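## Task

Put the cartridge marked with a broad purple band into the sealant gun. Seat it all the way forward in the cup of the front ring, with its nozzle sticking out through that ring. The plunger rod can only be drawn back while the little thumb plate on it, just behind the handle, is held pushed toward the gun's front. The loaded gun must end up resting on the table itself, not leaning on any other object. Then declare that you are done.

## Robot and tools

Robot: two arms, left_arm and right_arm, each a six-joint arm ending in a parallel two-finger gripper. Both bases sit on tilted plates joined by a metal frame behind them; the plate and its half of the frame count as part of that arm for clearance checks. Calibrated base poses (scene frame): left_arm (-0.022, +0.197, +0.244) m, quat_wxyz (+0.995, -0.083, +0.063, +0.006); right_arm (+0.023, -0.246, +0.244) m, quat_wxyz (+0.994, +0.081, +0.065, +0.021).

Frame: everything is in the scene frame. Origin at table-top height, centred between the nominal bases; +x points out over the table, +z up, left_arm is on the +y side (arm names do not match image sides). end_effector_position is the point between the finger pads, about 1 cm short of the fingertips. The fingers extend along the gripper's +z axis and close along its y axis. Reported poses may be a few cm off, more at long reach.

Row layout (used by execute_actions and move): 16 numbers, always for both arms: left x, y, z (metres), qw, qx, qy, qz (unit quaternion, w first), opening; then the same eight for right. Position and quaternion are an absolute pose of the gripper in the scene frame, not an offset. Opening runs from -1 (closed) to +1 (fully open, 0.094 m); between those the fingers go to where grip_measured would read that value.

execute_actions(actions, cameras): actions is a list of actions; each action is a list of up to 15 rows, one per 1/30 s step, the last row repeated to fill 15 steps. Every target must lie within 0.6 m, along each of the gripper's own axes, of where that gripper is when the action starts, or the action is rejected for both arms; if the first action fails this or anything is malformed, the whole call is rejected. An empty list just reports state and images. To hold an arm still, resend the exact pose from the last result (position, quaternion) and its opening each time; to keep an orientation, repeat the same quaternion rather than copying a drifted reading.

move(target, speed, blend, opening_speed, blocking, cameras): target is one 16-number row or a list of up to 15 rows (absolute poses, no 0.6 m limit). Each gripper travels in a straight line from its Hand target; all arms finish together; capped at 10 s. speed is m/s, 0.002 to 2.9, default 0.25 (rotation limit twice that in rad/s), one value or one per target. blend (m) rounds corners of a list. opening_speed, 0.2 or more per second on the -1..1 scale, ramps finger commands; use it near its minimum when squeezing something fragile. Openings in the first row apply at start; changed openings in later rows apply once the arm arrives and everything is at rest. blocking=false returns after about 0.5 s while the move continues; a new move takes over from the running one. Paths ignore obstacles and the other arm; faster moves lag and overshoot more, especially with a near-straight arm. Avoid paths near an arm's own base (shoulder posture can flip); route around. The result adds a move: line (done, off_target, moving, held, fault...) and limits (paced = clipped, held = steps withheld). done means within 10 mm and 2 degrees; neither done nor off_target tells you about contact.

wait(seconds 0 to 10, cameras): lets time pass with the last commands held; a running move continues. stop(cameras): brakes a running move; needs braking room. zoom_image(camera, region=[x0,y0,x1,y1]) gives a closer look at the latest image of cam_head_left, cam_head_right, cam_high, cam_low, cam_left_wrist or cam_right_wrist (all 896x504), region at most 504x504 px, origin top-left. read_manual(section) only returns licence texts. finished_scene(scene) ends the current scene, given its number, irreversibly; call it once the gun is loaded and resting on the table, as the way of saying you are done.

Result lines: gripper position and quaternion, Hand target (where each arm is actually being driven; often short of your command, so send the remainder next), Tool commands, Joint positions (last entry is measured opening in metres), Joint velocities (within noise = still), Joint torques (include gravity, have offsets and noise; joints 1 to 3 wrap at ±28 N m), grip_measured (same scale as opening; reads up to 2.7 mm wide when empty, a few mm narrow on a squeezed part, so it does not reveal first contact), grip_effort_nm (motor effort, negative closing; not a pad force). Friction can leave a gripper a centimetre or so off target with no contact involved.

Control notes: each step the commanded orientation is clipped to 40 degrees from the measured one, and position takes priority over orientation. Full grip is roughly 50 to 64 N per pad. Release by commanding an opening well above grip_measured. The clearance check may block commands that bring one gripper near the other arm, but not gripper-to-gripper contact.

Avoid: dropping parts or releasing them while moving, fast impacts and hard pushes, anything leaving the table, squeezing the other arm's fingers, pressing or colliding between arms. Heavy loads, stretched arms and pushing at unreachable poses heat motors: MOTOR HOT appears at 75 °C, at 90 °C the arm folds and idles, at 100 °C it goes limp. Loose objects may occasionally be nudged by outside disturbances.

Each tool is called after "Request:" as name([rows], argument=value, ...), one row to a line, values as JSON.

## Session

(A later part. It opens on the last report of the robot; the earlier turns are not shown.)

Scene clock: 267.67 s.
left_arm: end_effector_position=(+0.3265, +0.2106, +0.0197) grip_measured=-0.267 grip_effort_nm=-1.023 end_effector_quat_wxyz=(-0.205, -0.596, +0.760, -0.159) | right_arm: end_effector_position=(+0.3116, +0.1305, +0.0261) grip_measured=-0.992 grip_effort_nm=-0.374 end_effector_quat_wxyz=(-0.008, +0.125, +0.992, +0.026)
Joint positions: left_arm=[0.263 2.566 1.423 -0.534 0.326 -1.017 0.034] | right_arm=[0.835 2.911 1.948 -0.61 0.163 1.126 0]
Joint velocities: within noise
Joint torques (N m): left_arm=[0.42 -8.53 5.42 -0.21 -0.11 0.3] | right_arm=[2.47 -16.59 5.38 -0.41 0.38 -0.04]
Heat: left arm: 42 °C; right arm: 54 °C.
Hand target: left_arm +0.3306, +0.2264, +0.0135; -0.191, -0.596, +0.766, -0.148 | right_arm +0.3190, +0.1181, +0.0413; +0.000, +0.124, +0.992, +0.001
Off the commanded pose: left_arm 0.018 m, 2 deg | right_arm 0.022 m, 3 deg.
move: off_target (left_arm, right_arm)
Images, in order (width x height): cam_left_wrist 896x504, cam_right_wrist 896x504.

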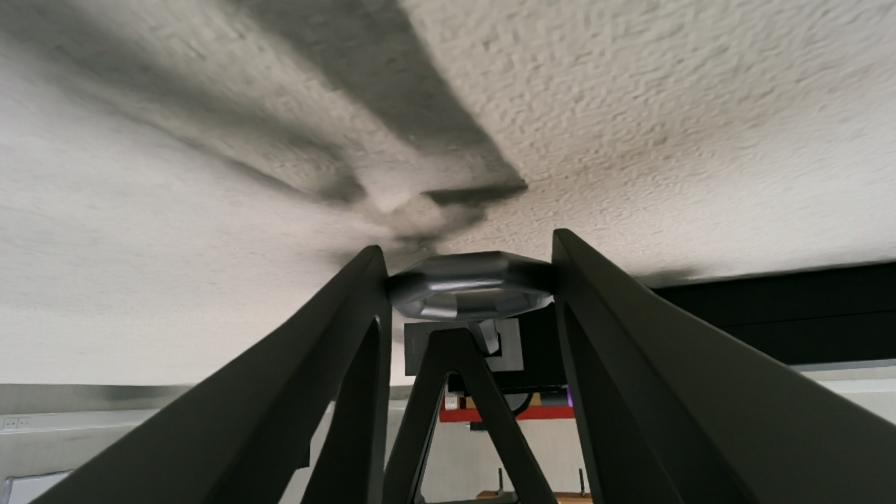

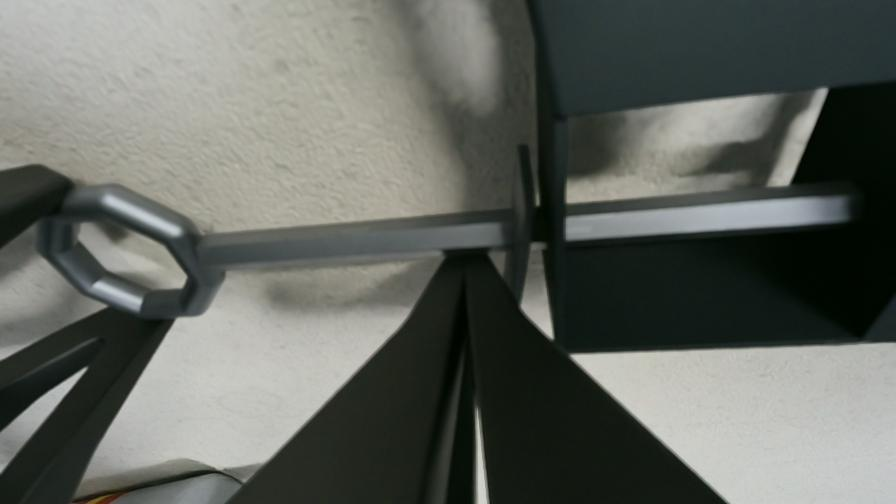

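Request:
move(target=[0.3309, 0.2265, 0.013, -0.1910, -0.5954, 0.7662, -0.1484, -0.6, 0.313, 0.095, 0.042, 0, 0.1245, 0.9922, 0, -1], speed=0.05, cameras=["cam_left_wrist","cam_right_wrist"])

Scene clock: 271.70 s.
left_arm: end_effector_position=(+0.3251, +0.2108, +0.0201) grip_measured=-0.267 grip_effort_nm=-1.023 end_effector_quat_wxyz=(-0.208, -0.597, +0.759, -0.157) | right_arm: end_effector_position=(+0.3152, +0.1254, +0.0375) grip_measured=-0.992 grip_effort_nm=-0.379 end_effector_quat_wxyz=(+0.006, +0.125, +0.991, +0.048)
Joint positions: left_arm=[0.265 2.566 1.423 -0.54 0.326 -1.017 0.034] | right_arm=[0.828 2.827 1.815 -0.506 0.163 1.108 0]
Joint velocities: within noise
Joint torques (N m): left_arm=[0.28 -8.61 5.31 -0.14 -0.11 0.32] | right_arm=[1.22 -15.38 2.93 -0.48 0.4 -0.04]
Heat: left arm: 42 °C; right arm: 56 °C.
Hand target: left_arm +0.3305, +0.2264, +0.0136; -0.191, -0.596, +0.766, -0.148 | right_arm +0.3131, +0.0965, +0.0414; +0.000, +0.124, +0.992, +0.001
Off the commanded pose: left_arm 0.018 m, 2 deg | right_arm 0.031 m, 6 deg.
move: off_target (left_arm, right_arm)
Images, in order (width x height): cam_left_wrist 896x504, cam_right_wrist 896x504.

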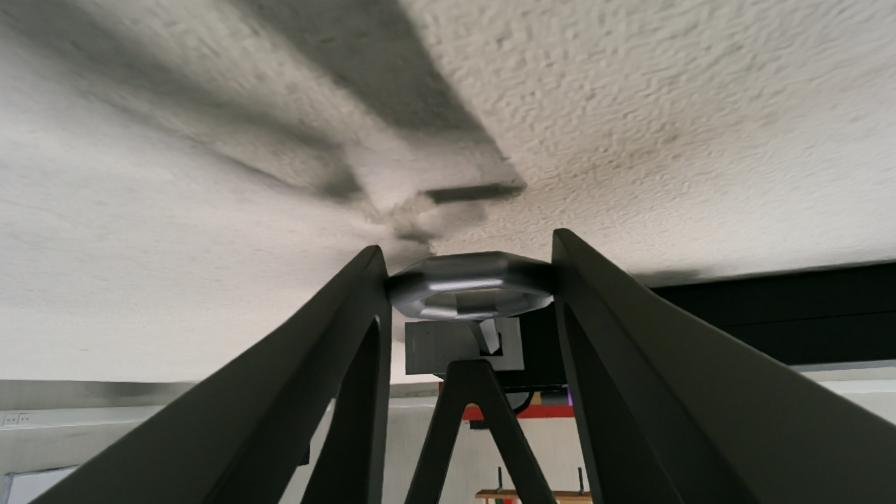

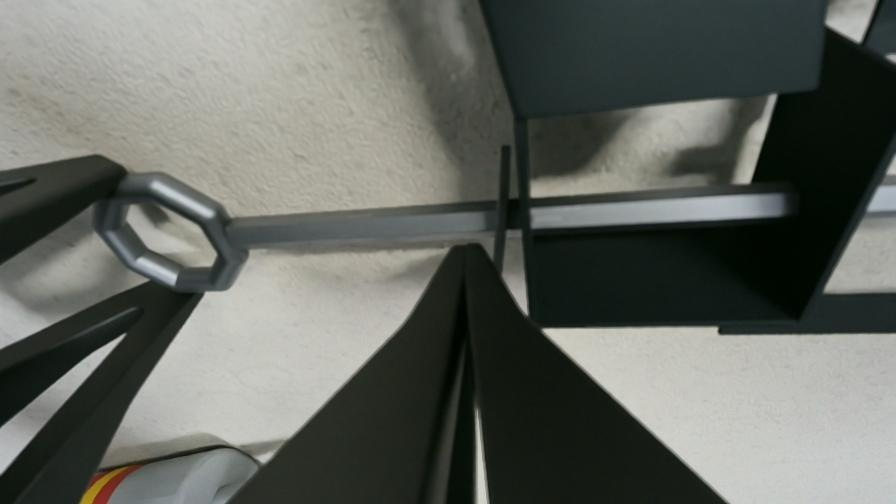

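Request:
zoom_image(camera="cam_right_wrist", region=[380, 120, 620, 350])

Scaled by 2.100 from the camera's 896x504 image, which has a finer 1280x720 frame.

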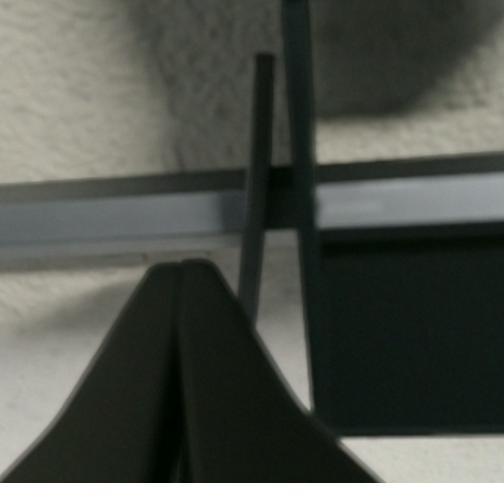

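Request:
move(target=[0.3309, 0.2265, 0.013, -0.1910, -0.5954, 0.7662, -0.1484, -0.6, 0.317, 0.105, 0.012, 0, 0.1245, 0.9922, 0, -1], speed=0.05, cameras=["cam_left_wrist","cam_right_wrist"])

Request:
zoom_image(camera="cam_right_wrist", region=[380, 120, 620, 350])

Scene clock: 282.60 s.
left_arm: end_effector_position=(+0.3278, +0.2166, +0.0175) grip_measured=-0.267 grip_effort_nm=-1.033 end_effector_quat_wxyz=(-0.198, -0.594, +0.764, -0.154) | right_arm: end_effector_position=(+0.3265, +0.1312, +0.0333) grip_measured=-0.992 grip_effort_nm=-0.374 end_effector_quat_wxyz=(+0.010, +0.127, +0.991, +0.051)
Joint positions: left_arm=[0.271 2.568 1.429 -0.53 0.31 -1.004 0.034] | right_arm=[0.816 2.868 1.893 -0.532 0.165 1.099 0]
Joint velocities: within noise
Joint torques (N m): left_arm=[-0.25 -8.62 5.09 -0.27 -0.01 0.18] | right_arm=[1.83 -9.87 5.49 -0.15 0.36 -0.04]
Heat: left arm: 41 °C; right arm: 57 °C.
Hand target: left_arm +0.3308, +0.2266, +0.0132; -0.191, -0.596, +0.766, -0.148 | right_arm +0.3166, +0.1053, +0.0134; +0.000, +0.124, +0.992, +0.002
Off the commanded pose: left_arm 0.011 m, 1 deg | right_arm 0.035 m, 6 deg.
move: off_target (left_arm, right_arm)
Images, in order (width x height): cam_left_wrist 896x504, cam_right_wrist 896x504.

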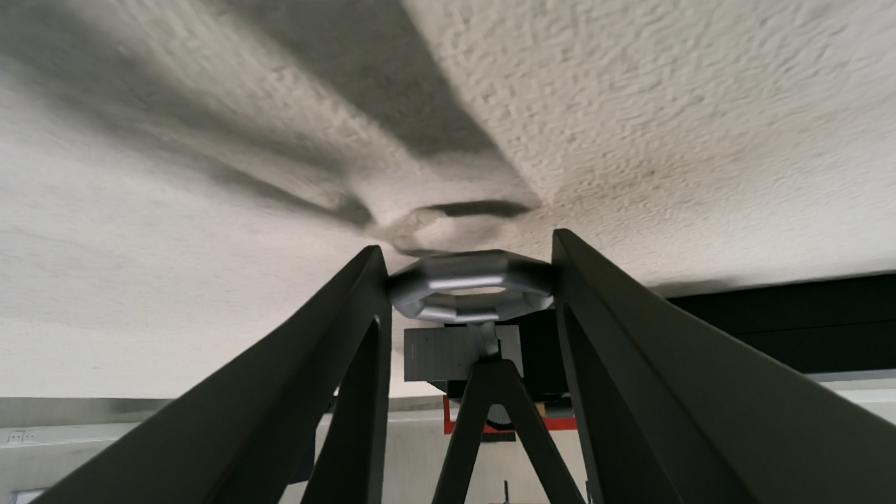

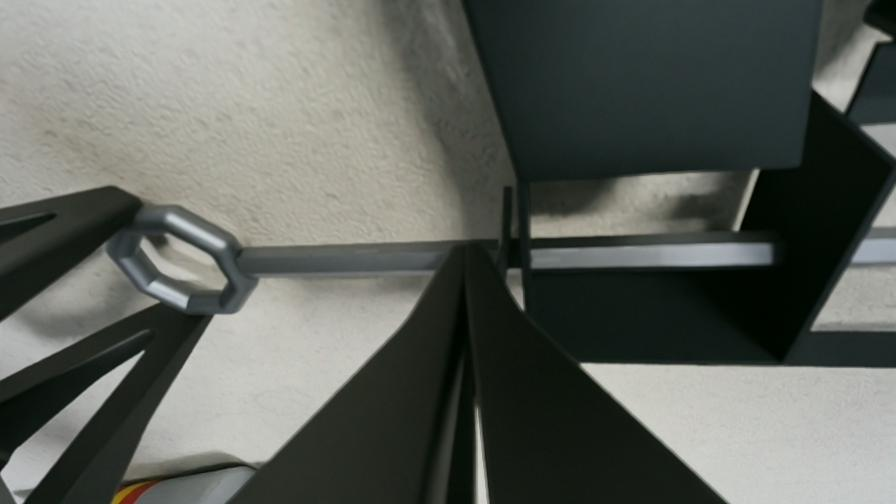

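Scaled by 2.100 from the camera's 896x504 image, which has a finer 1280x720 frame.

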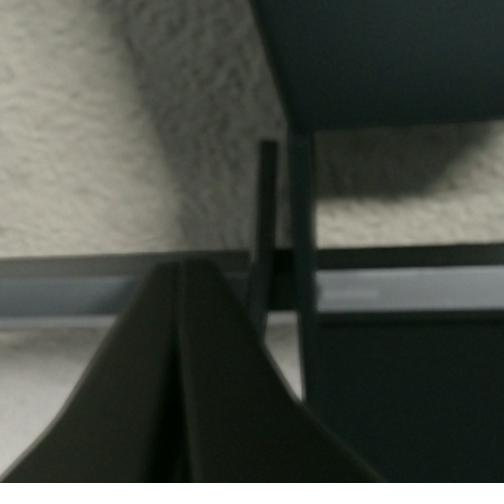

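Request:
move([
  [0.3309, 0.2265, 0.013, -0.1910, -0.5954, 0.7662, -0.1484, -0.6, 0.315, 0.12, 0.12, 0, 0.1245, 0.9922, 0, -1],
  [0.3309, 0.2265, 0.013, -0.1910, -0.5954, 0.7662, -0.1484, -0.6, 0.27, 0.075, 0.14, 0, 0.3526, 0.9358, 0, 1],
], speed=0.15, cameras=["cam_left_wrist","cam_right_wrist"])

Scene clock: 300.77 s.
left_arm: end_effector_position=(+0.3293, +0.2200, +0.0172) grip_measured=-0.267 grip_effort_nm=-1.023 end_effector_quat_wxyz=(-0.194, -0.594, +0.765, -0.153) | right_arm: end_effector_position=(+0.2649, +0.0658, +0.1240) grip_measured=+0.997 grip_effort_nm=0.168 end_effector_quat_wxyz=(-0.016, +0.352, +0.935, -0.021)
Joint positions: left_arm=[0.276 2.568 1.435 -0.531 0.304 -0.998 0.034] | right_arm=[0.882 2.476 1.49 -0.682 0.184 1.66 0.094]
Joint velocities: within noise
Joint torques (N m): left_arm=[-0.68 -8.62 4.64 -0.26 0.05 0.11] | right_arm=[4.38 -14.99 4.31 0.25 0.16 0.12]
Heat: left arm: 38 °C; right arm: 51 °C.
Hand target: left_arm +0.3309, +0.2266, +0.0131; -0.191, -0.595, +0.766, -0.148 | right_arm +0.2698, +0.0748, +0.1398; -0.001, +0.353, +0.936, +0.000
Off the commanded pose: left_arm 0.008 m, 1 deg | right_arm 0.019 m, 3 deg.
move: off_target (right_arm); target 2's new opening was sent with right_arm's hand 0.019 m and 3 deg from that target
Images, in order (width x height): cam_left_wrist 896x504, cam_right_wrist 896x504.

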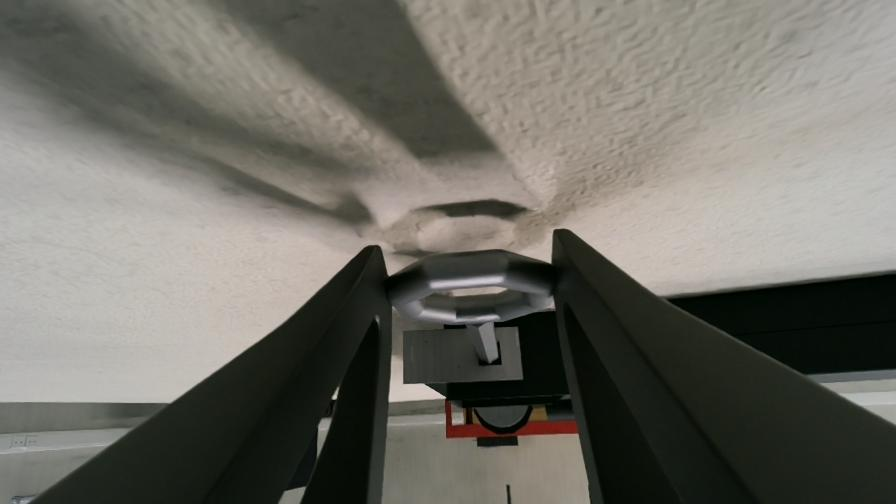

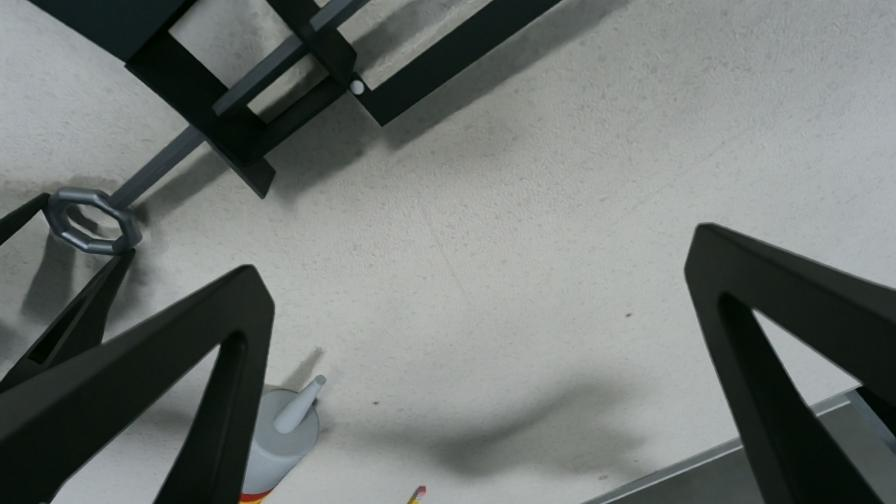

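Request:
move([
  [0.3309, 0.2265, 0.013, -0.1910, -0.5954, 0.7662, -0.1484, -0.6, 0.281, 0.119, 0.075, 0, 0.3502, 0.9367, 0, 1],
], speed=0.15, cameras=["cam_left_wrist","cam_right_wrist"])

Scene clock: 311.97 s.
left_arm: end_effector_position=(+0.3293, +0.2200, +0.0172) grip_measured=-0.267 grip_effort_nm=-1.033 end_effector_quat_wxyz=(-0.194, -0.594, +0.765, -0.153) | right_arm: end_effector_position=(+0.2826, +0.1120, +0.0742) grip_measured=+0.997 grip_effort_nm=0.173 end_effector_quat_wxyz=(-0.010, +0.354, +0.935, -0.001)
Joint positions: left_arm=[0.276 2.568 1.435 -0.531 0.304 -0.998 0.034] | right_arm=[0.89 2.719 1.743 -0.651 0.184 1.662 0.094]
Joint velocities: within noise
Joint torques (N m): left_arm=[-0.54 -8.64 4.66 -0.26 0.04 0.13] | right_arm=[4.59 -11.64 6.91 0.15 0.17 0.11]
Heat: left arm: 37 °C; right arm: 51 °C.
Hand target: left_arm +0.3309, +0.2266, +0.0131; -0.191, -0.595, +0.766, -0.148 | right_arm +0.2809, +0.1189, +0.0750; +0.000, +0.350, +0.937, +0.000
Off the commanded pose: left_arm 0.008 m, 1 deg | right_arm 0.007 m, 1 deg.
move: done
Images, in order (width x height): cam_left_wrist 896x504, cam_right_wrist 896x504.

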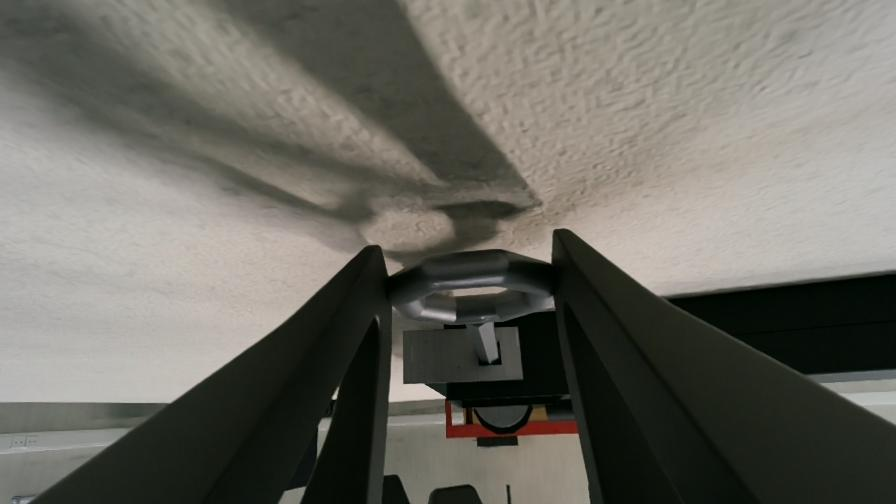

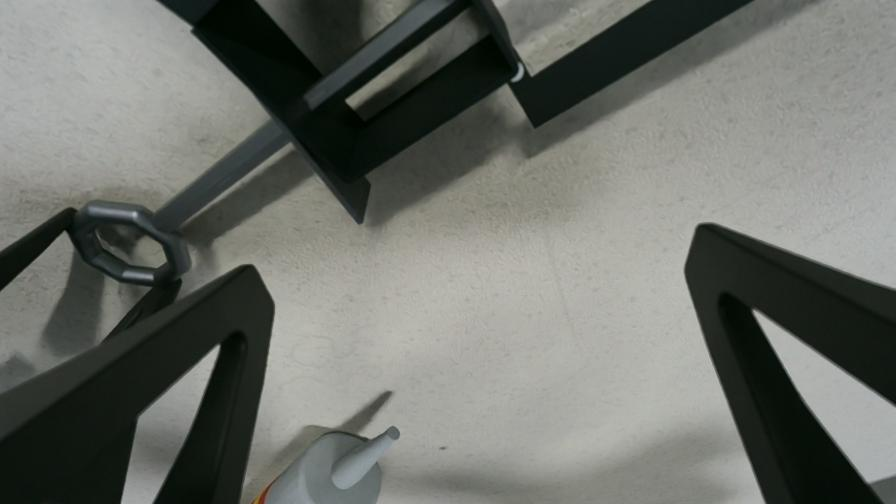

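Request:
move([
  [0.3309, 0.2265, 0.013, -0.1910, -0.5954, 0.7662, -0.1484, -0.6, 0.279, 0.119, 0.016, 0, 0.3502, 0.9367, 0, 1],
], speed=0.1, cameras=["cam_left_wrist","cam_right_wrist"])

Scene clock: 332.17 s.
left_arm: end_effector_position=(+0.3293, +0.2200, +0.0172) grip_measured=-0.267 grip_effort_nm=-1.028 end_effector_quat_wxyz=(-0.194, -0.594, +0.765, -0.153) | right_arm: end_effector_position=(+0.2719, +0.1165, +0.0192) grip_measured=+0.997 grip_effort_nm=0.168 end_effector_quat_wxyz=(-0.011, +0.348, +0.937, -0.005)
Joint positions: left_arm=[0.276 2.568 1.435 -0.531 0.304 -0.998 0.034] | right_arm=[0.89 2.875 1.801 -0.561 0.184 1.651 0.094]
Joint velocities: within noise
Joint torques (N m): left_arm=[-0.69 -8.54 4.72 -0.24 0.07 0.11] | right_arm=[2.56 -11.62 6.31 0.29 0.2 0]
Heat: left arm: 36 °C; right arm: 53 °C.
Hand target: left_arm +0.3309, +0.2266, +0.0131; -0.191, -0.595, +0.766, -0.148 | right_arm +0.2789, +0.1188, +0.0162; +0.000, +0.350, +0.937, +0.000
Off the commanded pose: left_arm 0.008 m, 1 deg | right_arm 0.008 m, 1 deg.
move: done
Images, in order (width x height): cam_left_wrist 896x504, cam_right_wrist 896x504.

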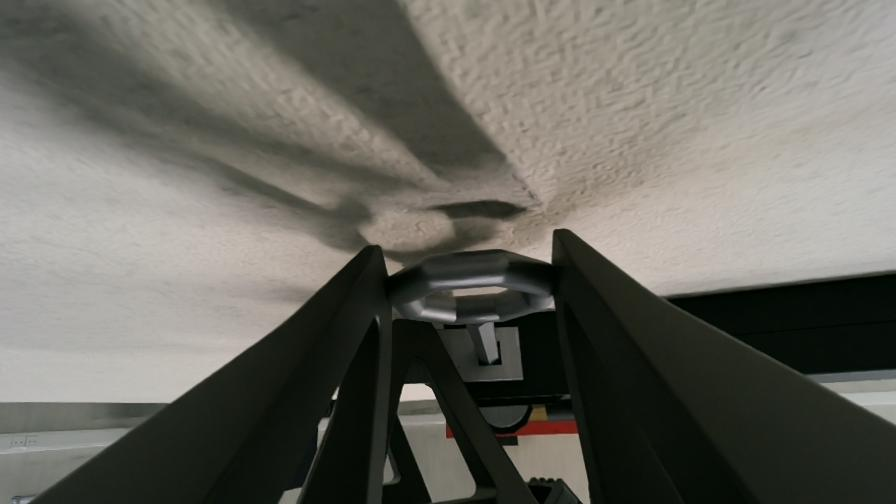

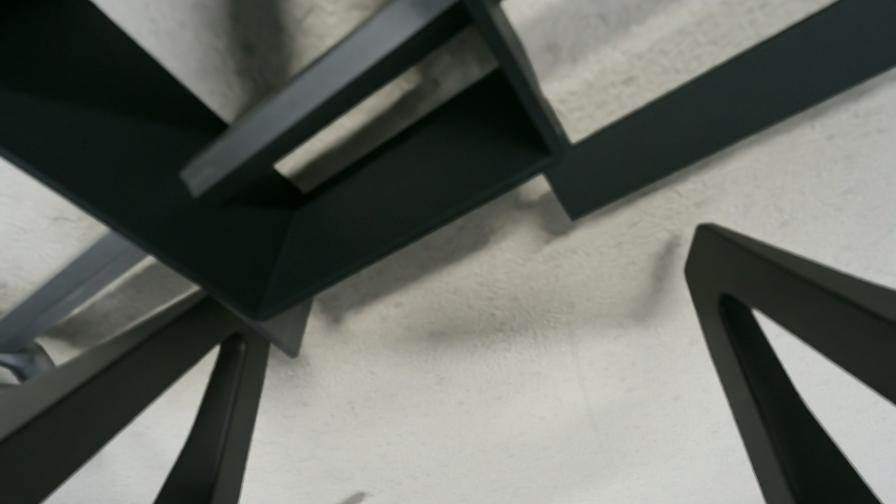

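Request:
move([
  [0.3309, 0.2265, 0.013, -0.1910, -0.5954, 0.7662, -0.1484, -0.6, 0.272, 0.093, 0.020, 0, 0.3502, 0.9367, 0, 1],
], speed=0.05, cameras=["cam_left_wrist","cam_right_wrist"])

Scene clock: 335.70 s.
left_arm: end_effector_position=(+0.3289, +0.2197, +0.0174) grip_measured=-0.267 grip_effort_nm=-1.028 end_effector_quat_wxyz=(-0.195, -0.594, +0.765, -0.153) | right_arm: end_effector_position=(+0.2672, +0.1084, +0.0128) grip_measured=+0.998 grip_effort_nm=0.139 end_effector_quat_wxyz=(-0.006, +0.342, +0.939, +0.019)
Joint positions: left_arm=[0.276 2.568 1.435 -0.533 0.306 -0.998 0.034] | right_arm=[0.883 2.833 1.662 -0.412 0.18 1.622 0.094]
Joint velocities: within noise
Joint torques (N m): left_arm=[-0.64 -8.75 4.57 -0.18 0.06 0.11] | right_arm=[1.37 -14.87 2.8 -0.11 0.19 0.09]
Heat: left arm: 36 °C; right arm: 53 °C.
Hand target: left_arm +0.3309, +0.2266, +0.0132; -0.191, -0.595, +0.766, -0.148 | right_arm +0.2718, +0.0935, +0.0195; +0.000, +0.350, +0.937, +0.000
Off the commanded pose: left_arm 0.008 m, 1 deg | right_arm 0.018 m, 3 deg.
move: off_target (right_arm)
Images, in order (width x height): cam_left_wrist 896x504, cam_right_wrist 896x504.

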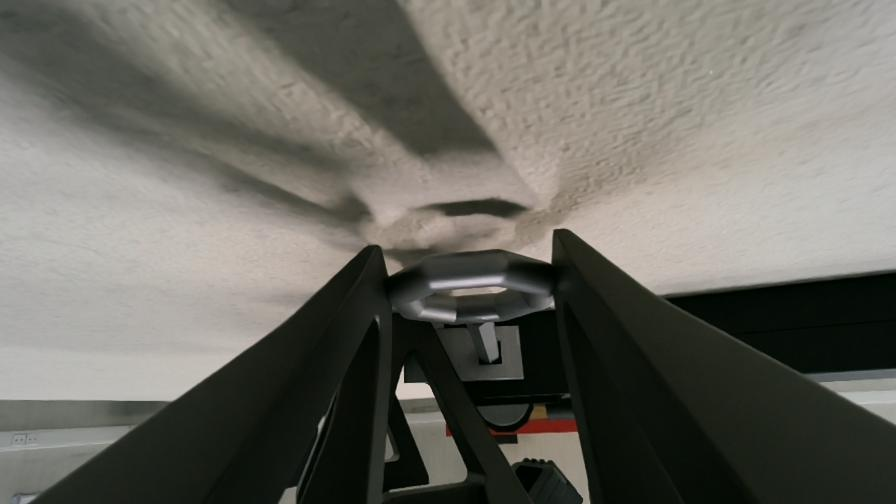

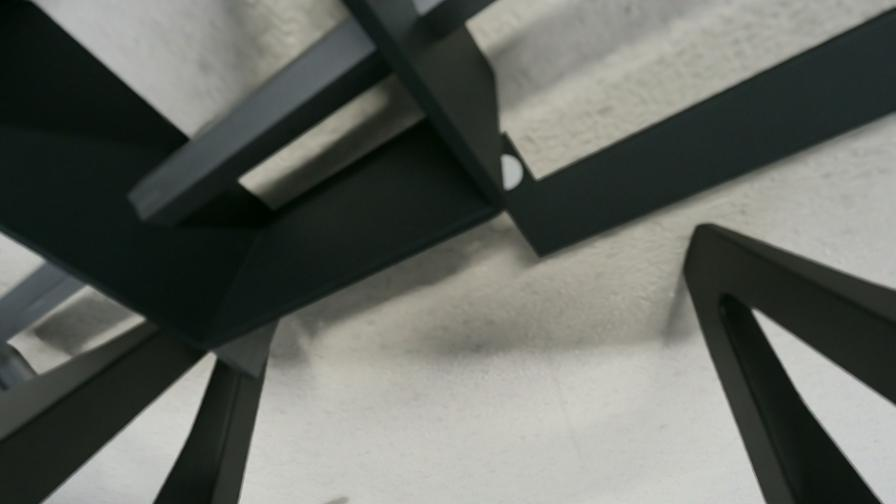

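Request:
move([
  [0.3405, 0.2600, 0.013, -0.1910, -0.5954, 0.7662, -0.1484, -0.6, 0.270, 0.083, 0.032, 0, 0.3502, 0.9367, 0, 1],
], speed=0.05, cameras=["cam_left_wrist","cam_right_wrist"])

Scene clock: 339.20 s.
left_arm: end_effector_position=(+0.3288, +0.2359, +0.0233) grip_measured=-0.267 grip_effort_nm=-1.028 end_effector_quat_wxyz=(-0.225, -0.594, +0.755, -0.161) | right_arm: end_effector_position=(+0.2739, +0.1165, +0.0279) grip_measured=+0.998 grip_effort_nm=0.129 end_effector_quat_wxyz=(-0.002, +0.341, +0.938, +0.055)
Joint positions: left_arm=[0.329 2.598 1.533 -0.672 0.336 -0.944 0.034] | right_arm=[0.883 2.773 1.597 -0.337 0.166 1.608 0.094]
Joint velocities: within noise
Joint torques (N m): left_arm=[0.85 -8.92 6.52 -0.1 -0.28 0.3] | right_arm=[0.95 -14.71 2.19 -0.64 0.35 0.14]
Heat: left arm: 36 °C; right arm: 54 °C.
Hand target: left_arm +0.3398, +0.2600, +0.0146; -0.191, -0.596, +0.766, -0.148 | right_arm +0.2700, +0.0848, +0.0314; +0.000, +0.349, +0.937, +0.001
Off the commanded pose: left_arm 0.029 m, 4 deg | right_arm 0.034 m, 6 deg.
move: off_target (left_arm, right_arm)
Images, in order (width x height): cam_left_wrist 896x504, cam_right_wrist 896x504.

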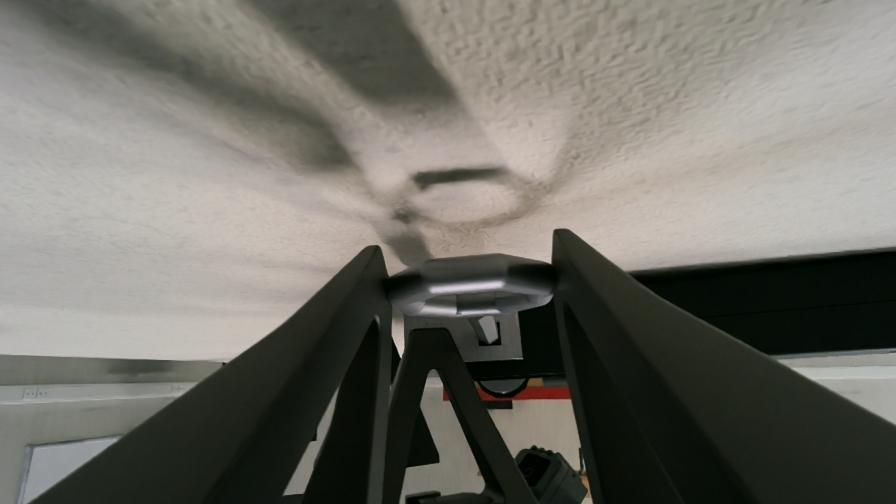

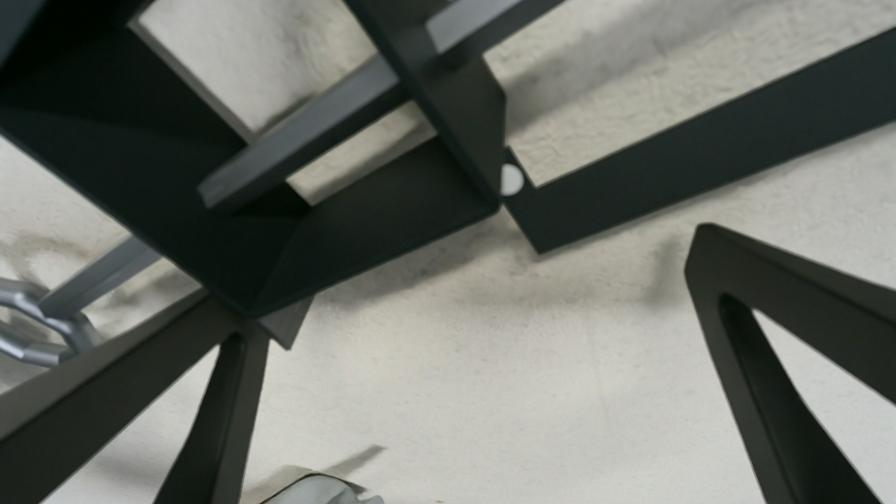

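Request:
zoom_image(camera="cam_left_wrist", region=[380, 240, 620, 420])

Request:
zoom_image(camera="cam_right_wrist", region=[100, 200, 400, 400])

Scaled by 2.100 from the camera's 896x504 image, which has a finer 1280x720 frame.

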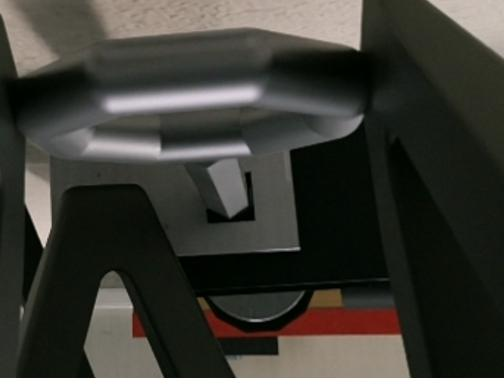

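Scaled by 1.680 from the camera's 896x504 image, which has a finer 1280x720 frame.

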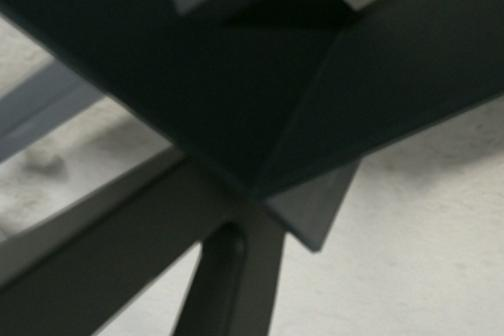

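Request:
move([
  [0.3475, 0.2900, 0.013, -0.1910, -0.5954, 0.7662, -0.1484, -0.6, 0.262, 0.050, 0.028, 0, 0.3502, 0.9367, 0, 1],
], speed=0.05, cameras=["cam_left_wrist","cam_right_wrist"])

Scene clock: 346.70 s.
left_arm: end_effector_position=(+0.3282, +0.2492, +0.0272) grip_measured=-0.267 grip_effort_nm=-1.028 end_effector_quat_wxyz=(-0.251, -0.589, +0.750, -0.167) | right_arm: end_effector_position=(+0.2805, +0.1151, +0.0387) grip_measured=+0.999 grip_effort_nm=0.076 end_effector_quat_wxyz=(+0.001, +0.337, +0.935, +0.114)
Joint positions: left_arm=[0.369 2.636 1.631 -0.796 0.354 -0.891 0.034] | right_arm=[0.86 2.689 1.434 -0.139 0.13 1.562 0.094]
Joint velocities: within noise
Joint torques (N m): left_arm=[2.58 -9.96 7.75 0.06 -0.49 0.36] | right_arm=[0.01 -12.79 0.72 -1.12 0.67 0.2]
Heat: left arm: 38 °C; right arm: 53 °C.
Hand target: left_arm +0.3458, +0.2900, +0.0168; -0.192, -0.597, +0.765, -0.147 | right_arm +0.2623, +0.0554, +0.0287; +0.001, +0.347, +0.938, +0.006
Off the commanded pose: left_arm 0.047 m, 7 deg | right_arm 0.069 m, 13 deg.
move: off_target (left_arm, right_arm)
Images, in order (width x height): cam_left_wrist 896x504, cam_right_wrist 896x504.

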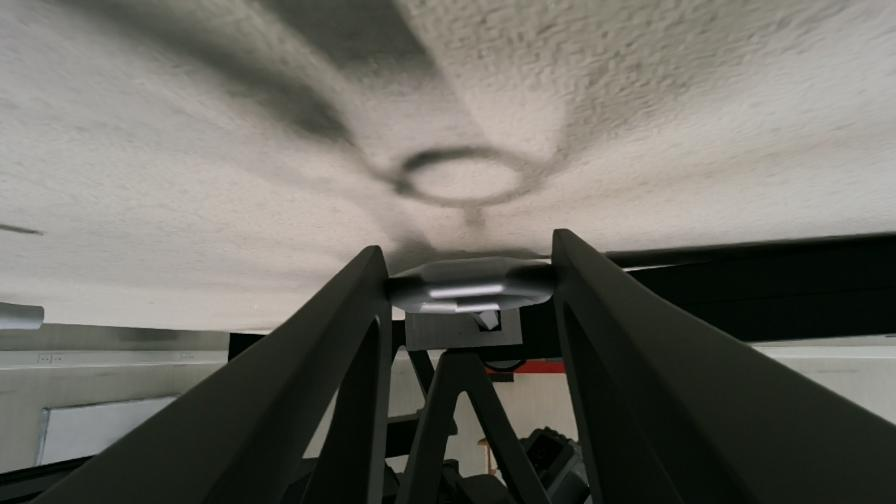

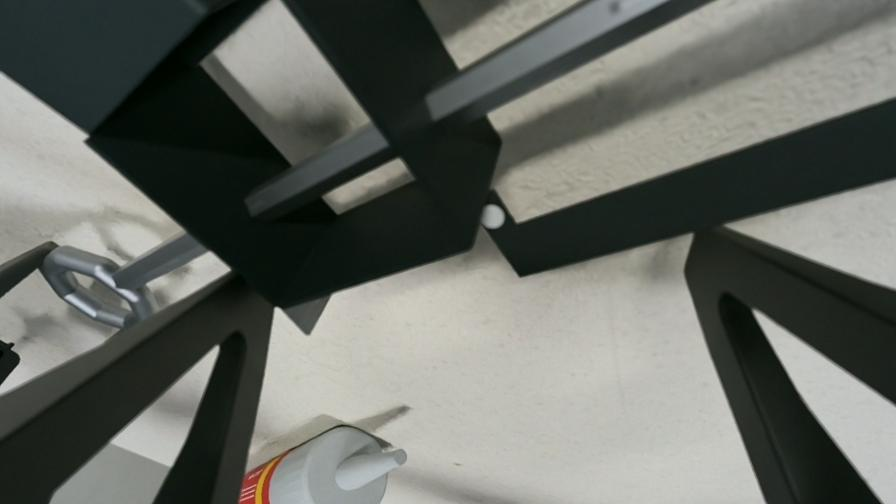

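Request:
move([
  [0.3345, 0.2400, 0.010, -0.1910, -0.5954, 0.7662, -0.1484, -0.6, 0.286, 0.125, 0.030, 0, 0.3502, 0.9367, 0, 1],
  [0.3345, 0.2400, 0.010, -0.1910, -0.5954, 0.7662, -0.1484, -0.6, 0.292, 0.150, 0.055, -0.0548, 0.3459, 0.9252, -0.1465, 1],
], speed=0.08, cameras=["cam_left_wrist","cam_right_wrist"])

Scene clock: 360.17 s.
left_arm: end_effector_position=(+0.3306, +0.2540, +0.0120) grip_measured=-0.267 grip_effort_nm=-1.028 end_effector_quat_wxyz=(-0.197, -0.597, +0.763, -0.149) | right_arm: end_effector_position=(+0.2937, +0.1220, +0.0551) grip_measured=+0.999 grip_effort_nm=0.076 end_effector_quat_wxyz=(-0.042, +0.351, +0.929, -0.114)
Joint positions: left_arm=[0.355 2.606 1.527 -0.616 0.292 -0.925 0.034] | right_arm=[0.874 3.132 2.517 -1.248 0.182 1.691 0.094]
Joint velocities: within noise
Joint torques (N m): left_arm=[-4.86 -10.02 1.2 0.11 0.14 -0.34] | right_arm=[5.93 -13.08 8.65 0.19 -0.21 0.12]
Heat: left arm: 39 °C; right arm: 51 °C.
Hand target: left_arm +0.3341, +0.2401, +0.0103; -0.192, -0.595, +0.766, -0.149 | right_arm +0.2910, +0.1483, +0.0568; -0.040, +0.349, +0.933, -0.076
Off the commanded pose: left_arm 0.015 m, 1 deg | right_arm 0.028 m, 4 deg.
joint sent to its limit (right arm) — joint 2 (shoulder), upper limit. The joint targets are off in orientation, not in position.
move: off_target (left_arm, right_arm)
Images, in order (width x height): cam_left_wrist 896x504, cam_right_wrist 896x504.

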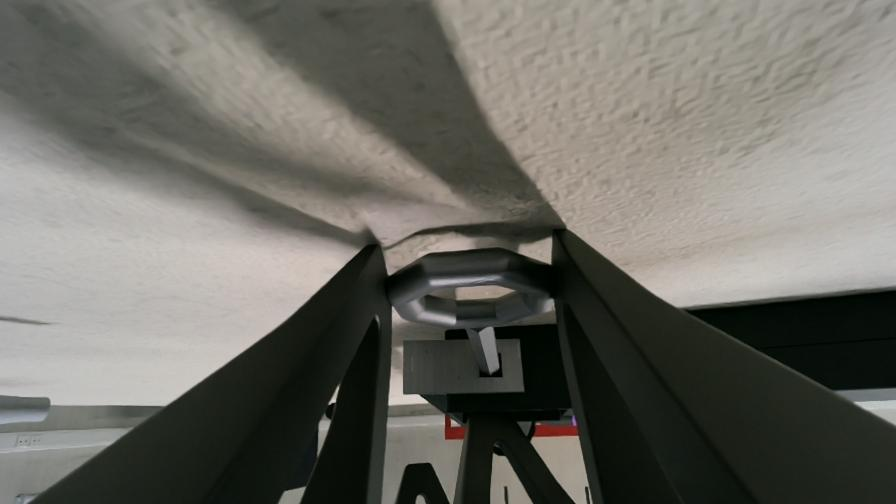

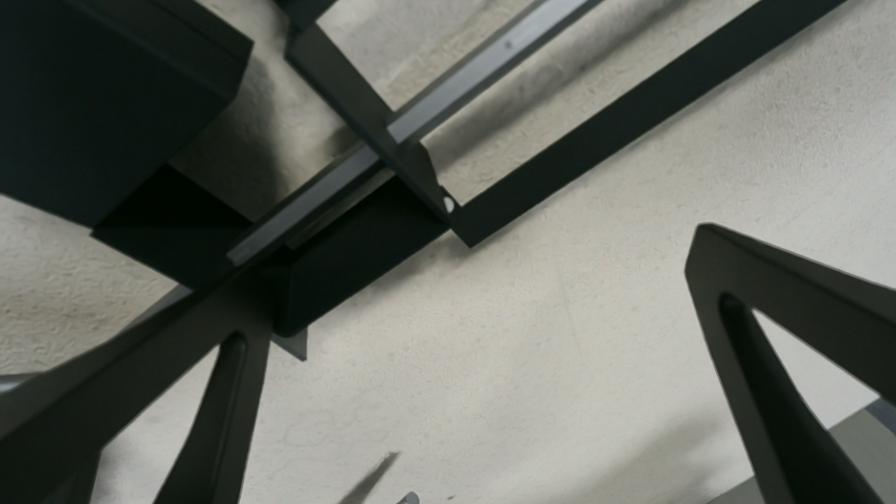

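Request:
move([
  [0.3345, 0.2450, 0.006, -0.1910, -0.5954, 0.7662, -0.1484, 0.1, 0.285, 0.12, 0.10, 0, 0.3502, 0.9367, 0, 1],
  [0.34, 0.30, 0.15, -0.1910, -0.5954, 0.7662, -0.1484, 0.1, 0.30, 0.02, 0.20, 0, 0, 1, 0, 1],
  [0.26, 0.34, 0.25, -0.1910, -0.5954, 0.7662, -0.1484, 0.1, 0.40, 0.05, 0.20, 0, 0, 1, 0, 1],
], speed=0.15, cameras=["cam_left_wrist","cam_right_wrist","cam_high","cam_head_left"])

Scene clock: 402.50 s.
left_arm: end_effector_position=(+0.2617, +0.3380, +0.2366) grip_measured=+0.098 grip_effort_nm=0.120 end_effector_quat_wxyz=(-0.202, -0.598, +0.761, -0.148) | right_arm: end_effector_position=(+0.3959, +0.0512, +0.2010) grip_measured=+0.999 grip_effort_nm=0.076 end_effector_quat_wxyz=(-0.003, +0.001, +1.000, +0.008)
Joint positions: left_arm=[0.585 1.945 1.406 -1.229 0.255 -0.691 0.052] | right_arm=[0.682 2.51 1.997 -1.057 0.193 0.725 0.094]
Joint velocities: within noise
Joint torques (N m): left_arm=[-0.39 -11.6 4.68 -0.59 0.1 0.13] | right_arm=[2.82 -11.49 8.58 0.11 0.15 0.02]
Heat: left arm: 43 °C; right arm: 53 °C.
Hand target: left_arm +0.2600, +0.3399, +0.2495; -0.191, -0.595, +0.766, -0.148 | right_arm +0.3999, +0.0500, +0.2000; +0.000, +0.000, +1.000, +0.000
Off the commanded pose: left_arm 0.014 m, 1 deg | right_arm 0.004 m, 1 deg.
move: off_target (left_arm)
Images, in order (width x height): cam_head_left 896x504, cam_high 896x504, cam_left_wrist 896x504, cam_right_wrist 896x504.

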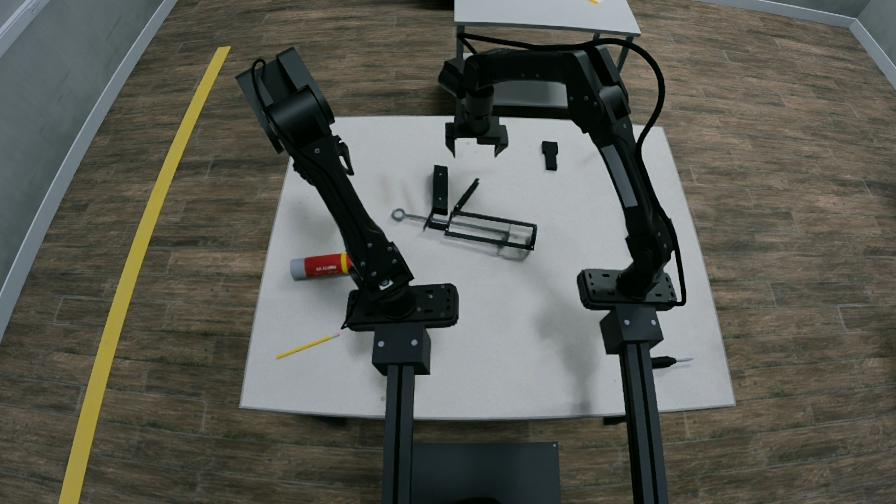

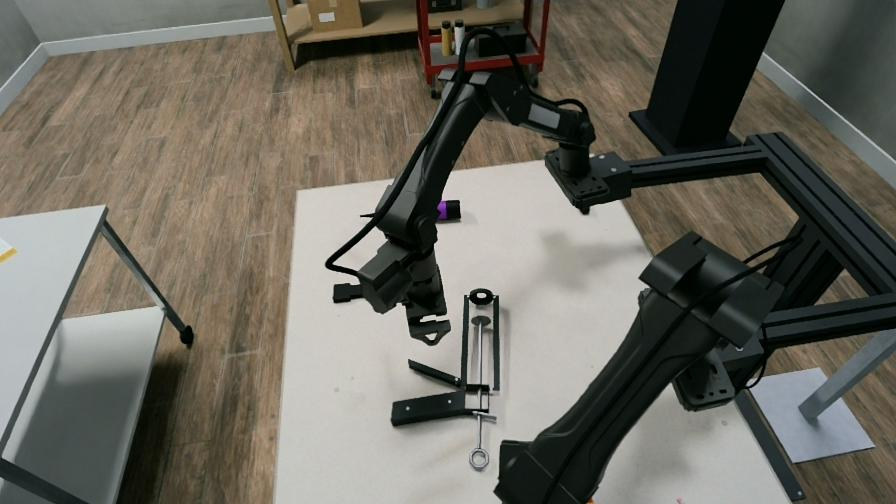

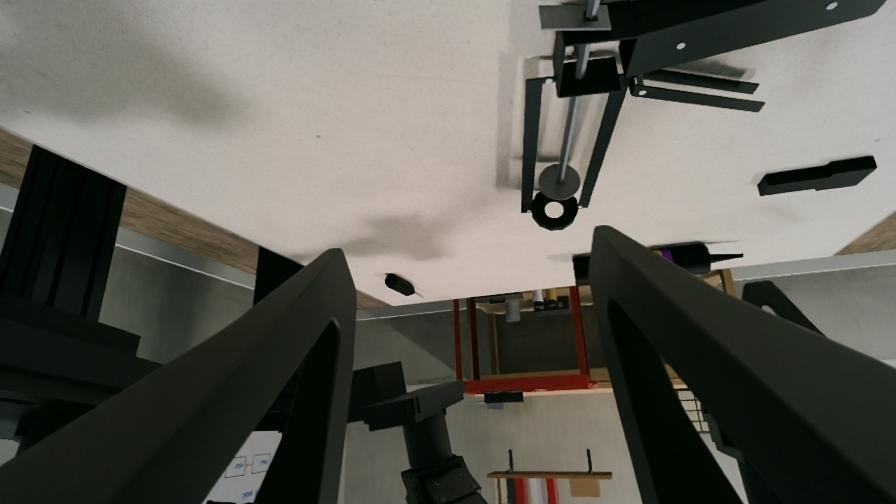

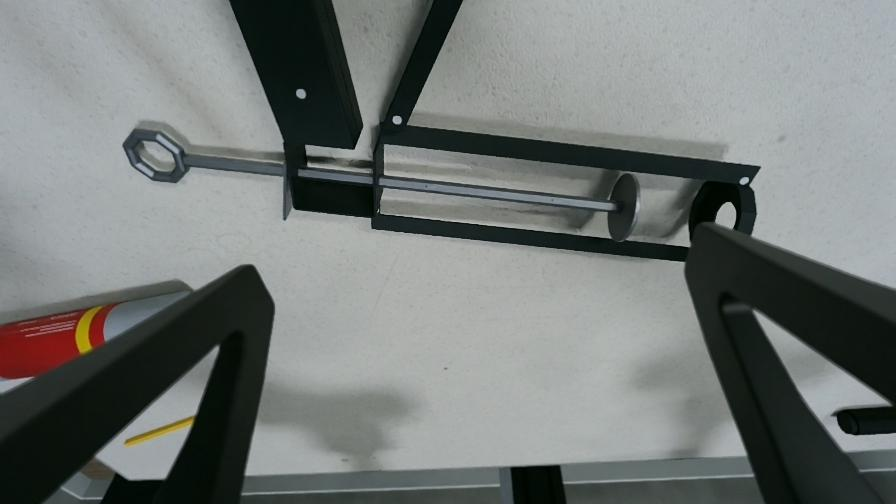

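Request:
move([
  [0.26, 0.34, 0.25, -0.1910, -0.5954, 0.7662, -0.1484, 0.1, 0.399, 0.136, 0.09, 0, 0.0175, 0.99985, 0, 0.28],
  [0.26, 0.34, 0.25, -0.1910, -0.5954, 0.7662, -0.1484, 0.1, 0.399, 0.136, 0.020, 0, 0.0175, 0.99985, 0, 0.28],
], speed=[0.15,0.08], cameras=["cam_left_wrist","cam_right_wrist"])

Scene clock: 414.40 s.
left_arm: end_effector_position=(+0.2614, +0.3378, +0.2368) grip_measured=+0.098 grip_effort_nm=0.129 end_effector_quat_wxyz=(-0.203, -0.598, +0.761, -0.148) | right_arm: end_effector_position=(+0.3985, +0.1390, +0.0296) grip_measured=+0.283 grip_effort_nm=-0.120 end_effector_quat_wxyz=(+0.025, +0.016, +0.999, +0.036)
Joint positions: left_arm=[0.585 1.945 1.406 -1.23 0.255 -0.691 0.052] | right_arm=[0.733 3.132 2.497 -0.865 0.193 0.792 0.06]
Joint velocities: within noise
Joint torques (N m): left_arm=[-0.43 -11.64 4.68 -0.59 0.08 0.15] | right_arm=[2.81 -13.41 5.37 0.62 0.09 -0.04]
Heat: left arm: 41 °C; right arm: 53 °C.
Hand target: left_arm +0.2600, +0.3399, +0.2496; -0.191, -0.595, +0.766, -0.148 | right_arm +0.3984, +0.1352, +0.0206; +0.027, +0.018, +0.999, +0.032
Off the commanded pose: left_arm 0.013 m, 2 deg | right_arm 0.010 m, 5 deg.
joint sent to its limit (right arm) — joint 2 (shoulder), upper limit. The joint targets are off in orientation, not in position.
move: off_target (left_arm, right_arm)
Images, in order (width x height): cam_left_wrist 896x504, cam_right_wrist 896x504.

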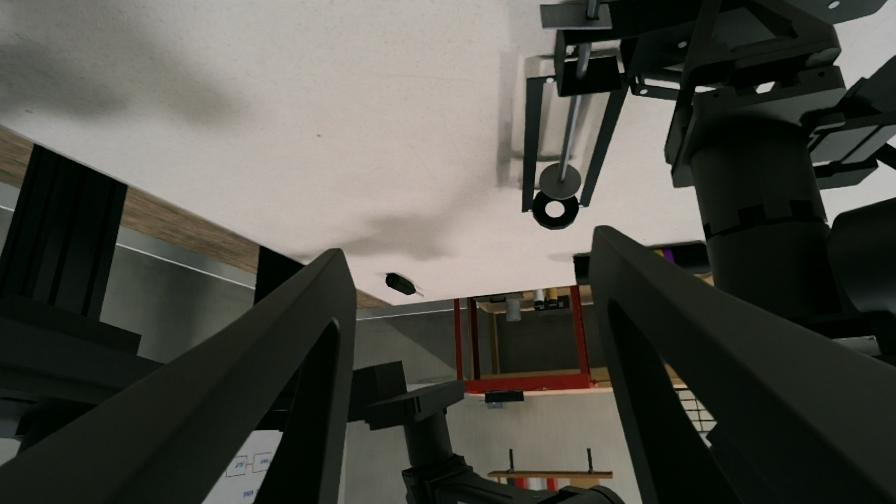

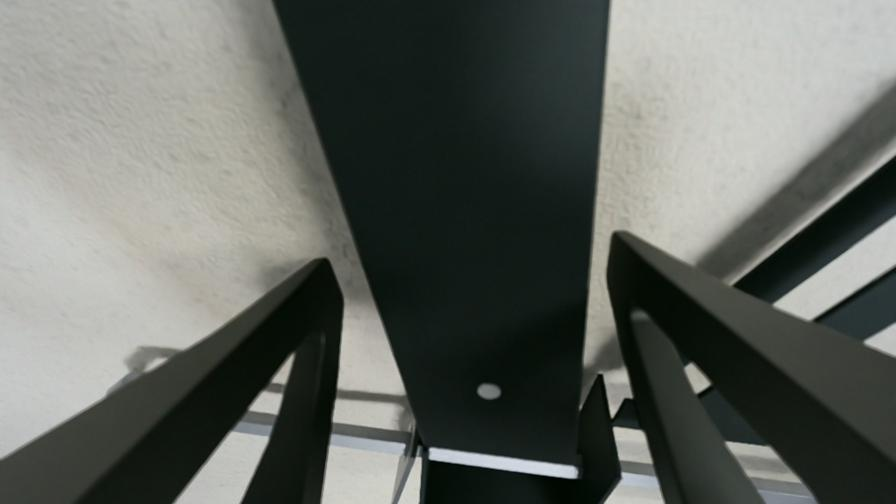

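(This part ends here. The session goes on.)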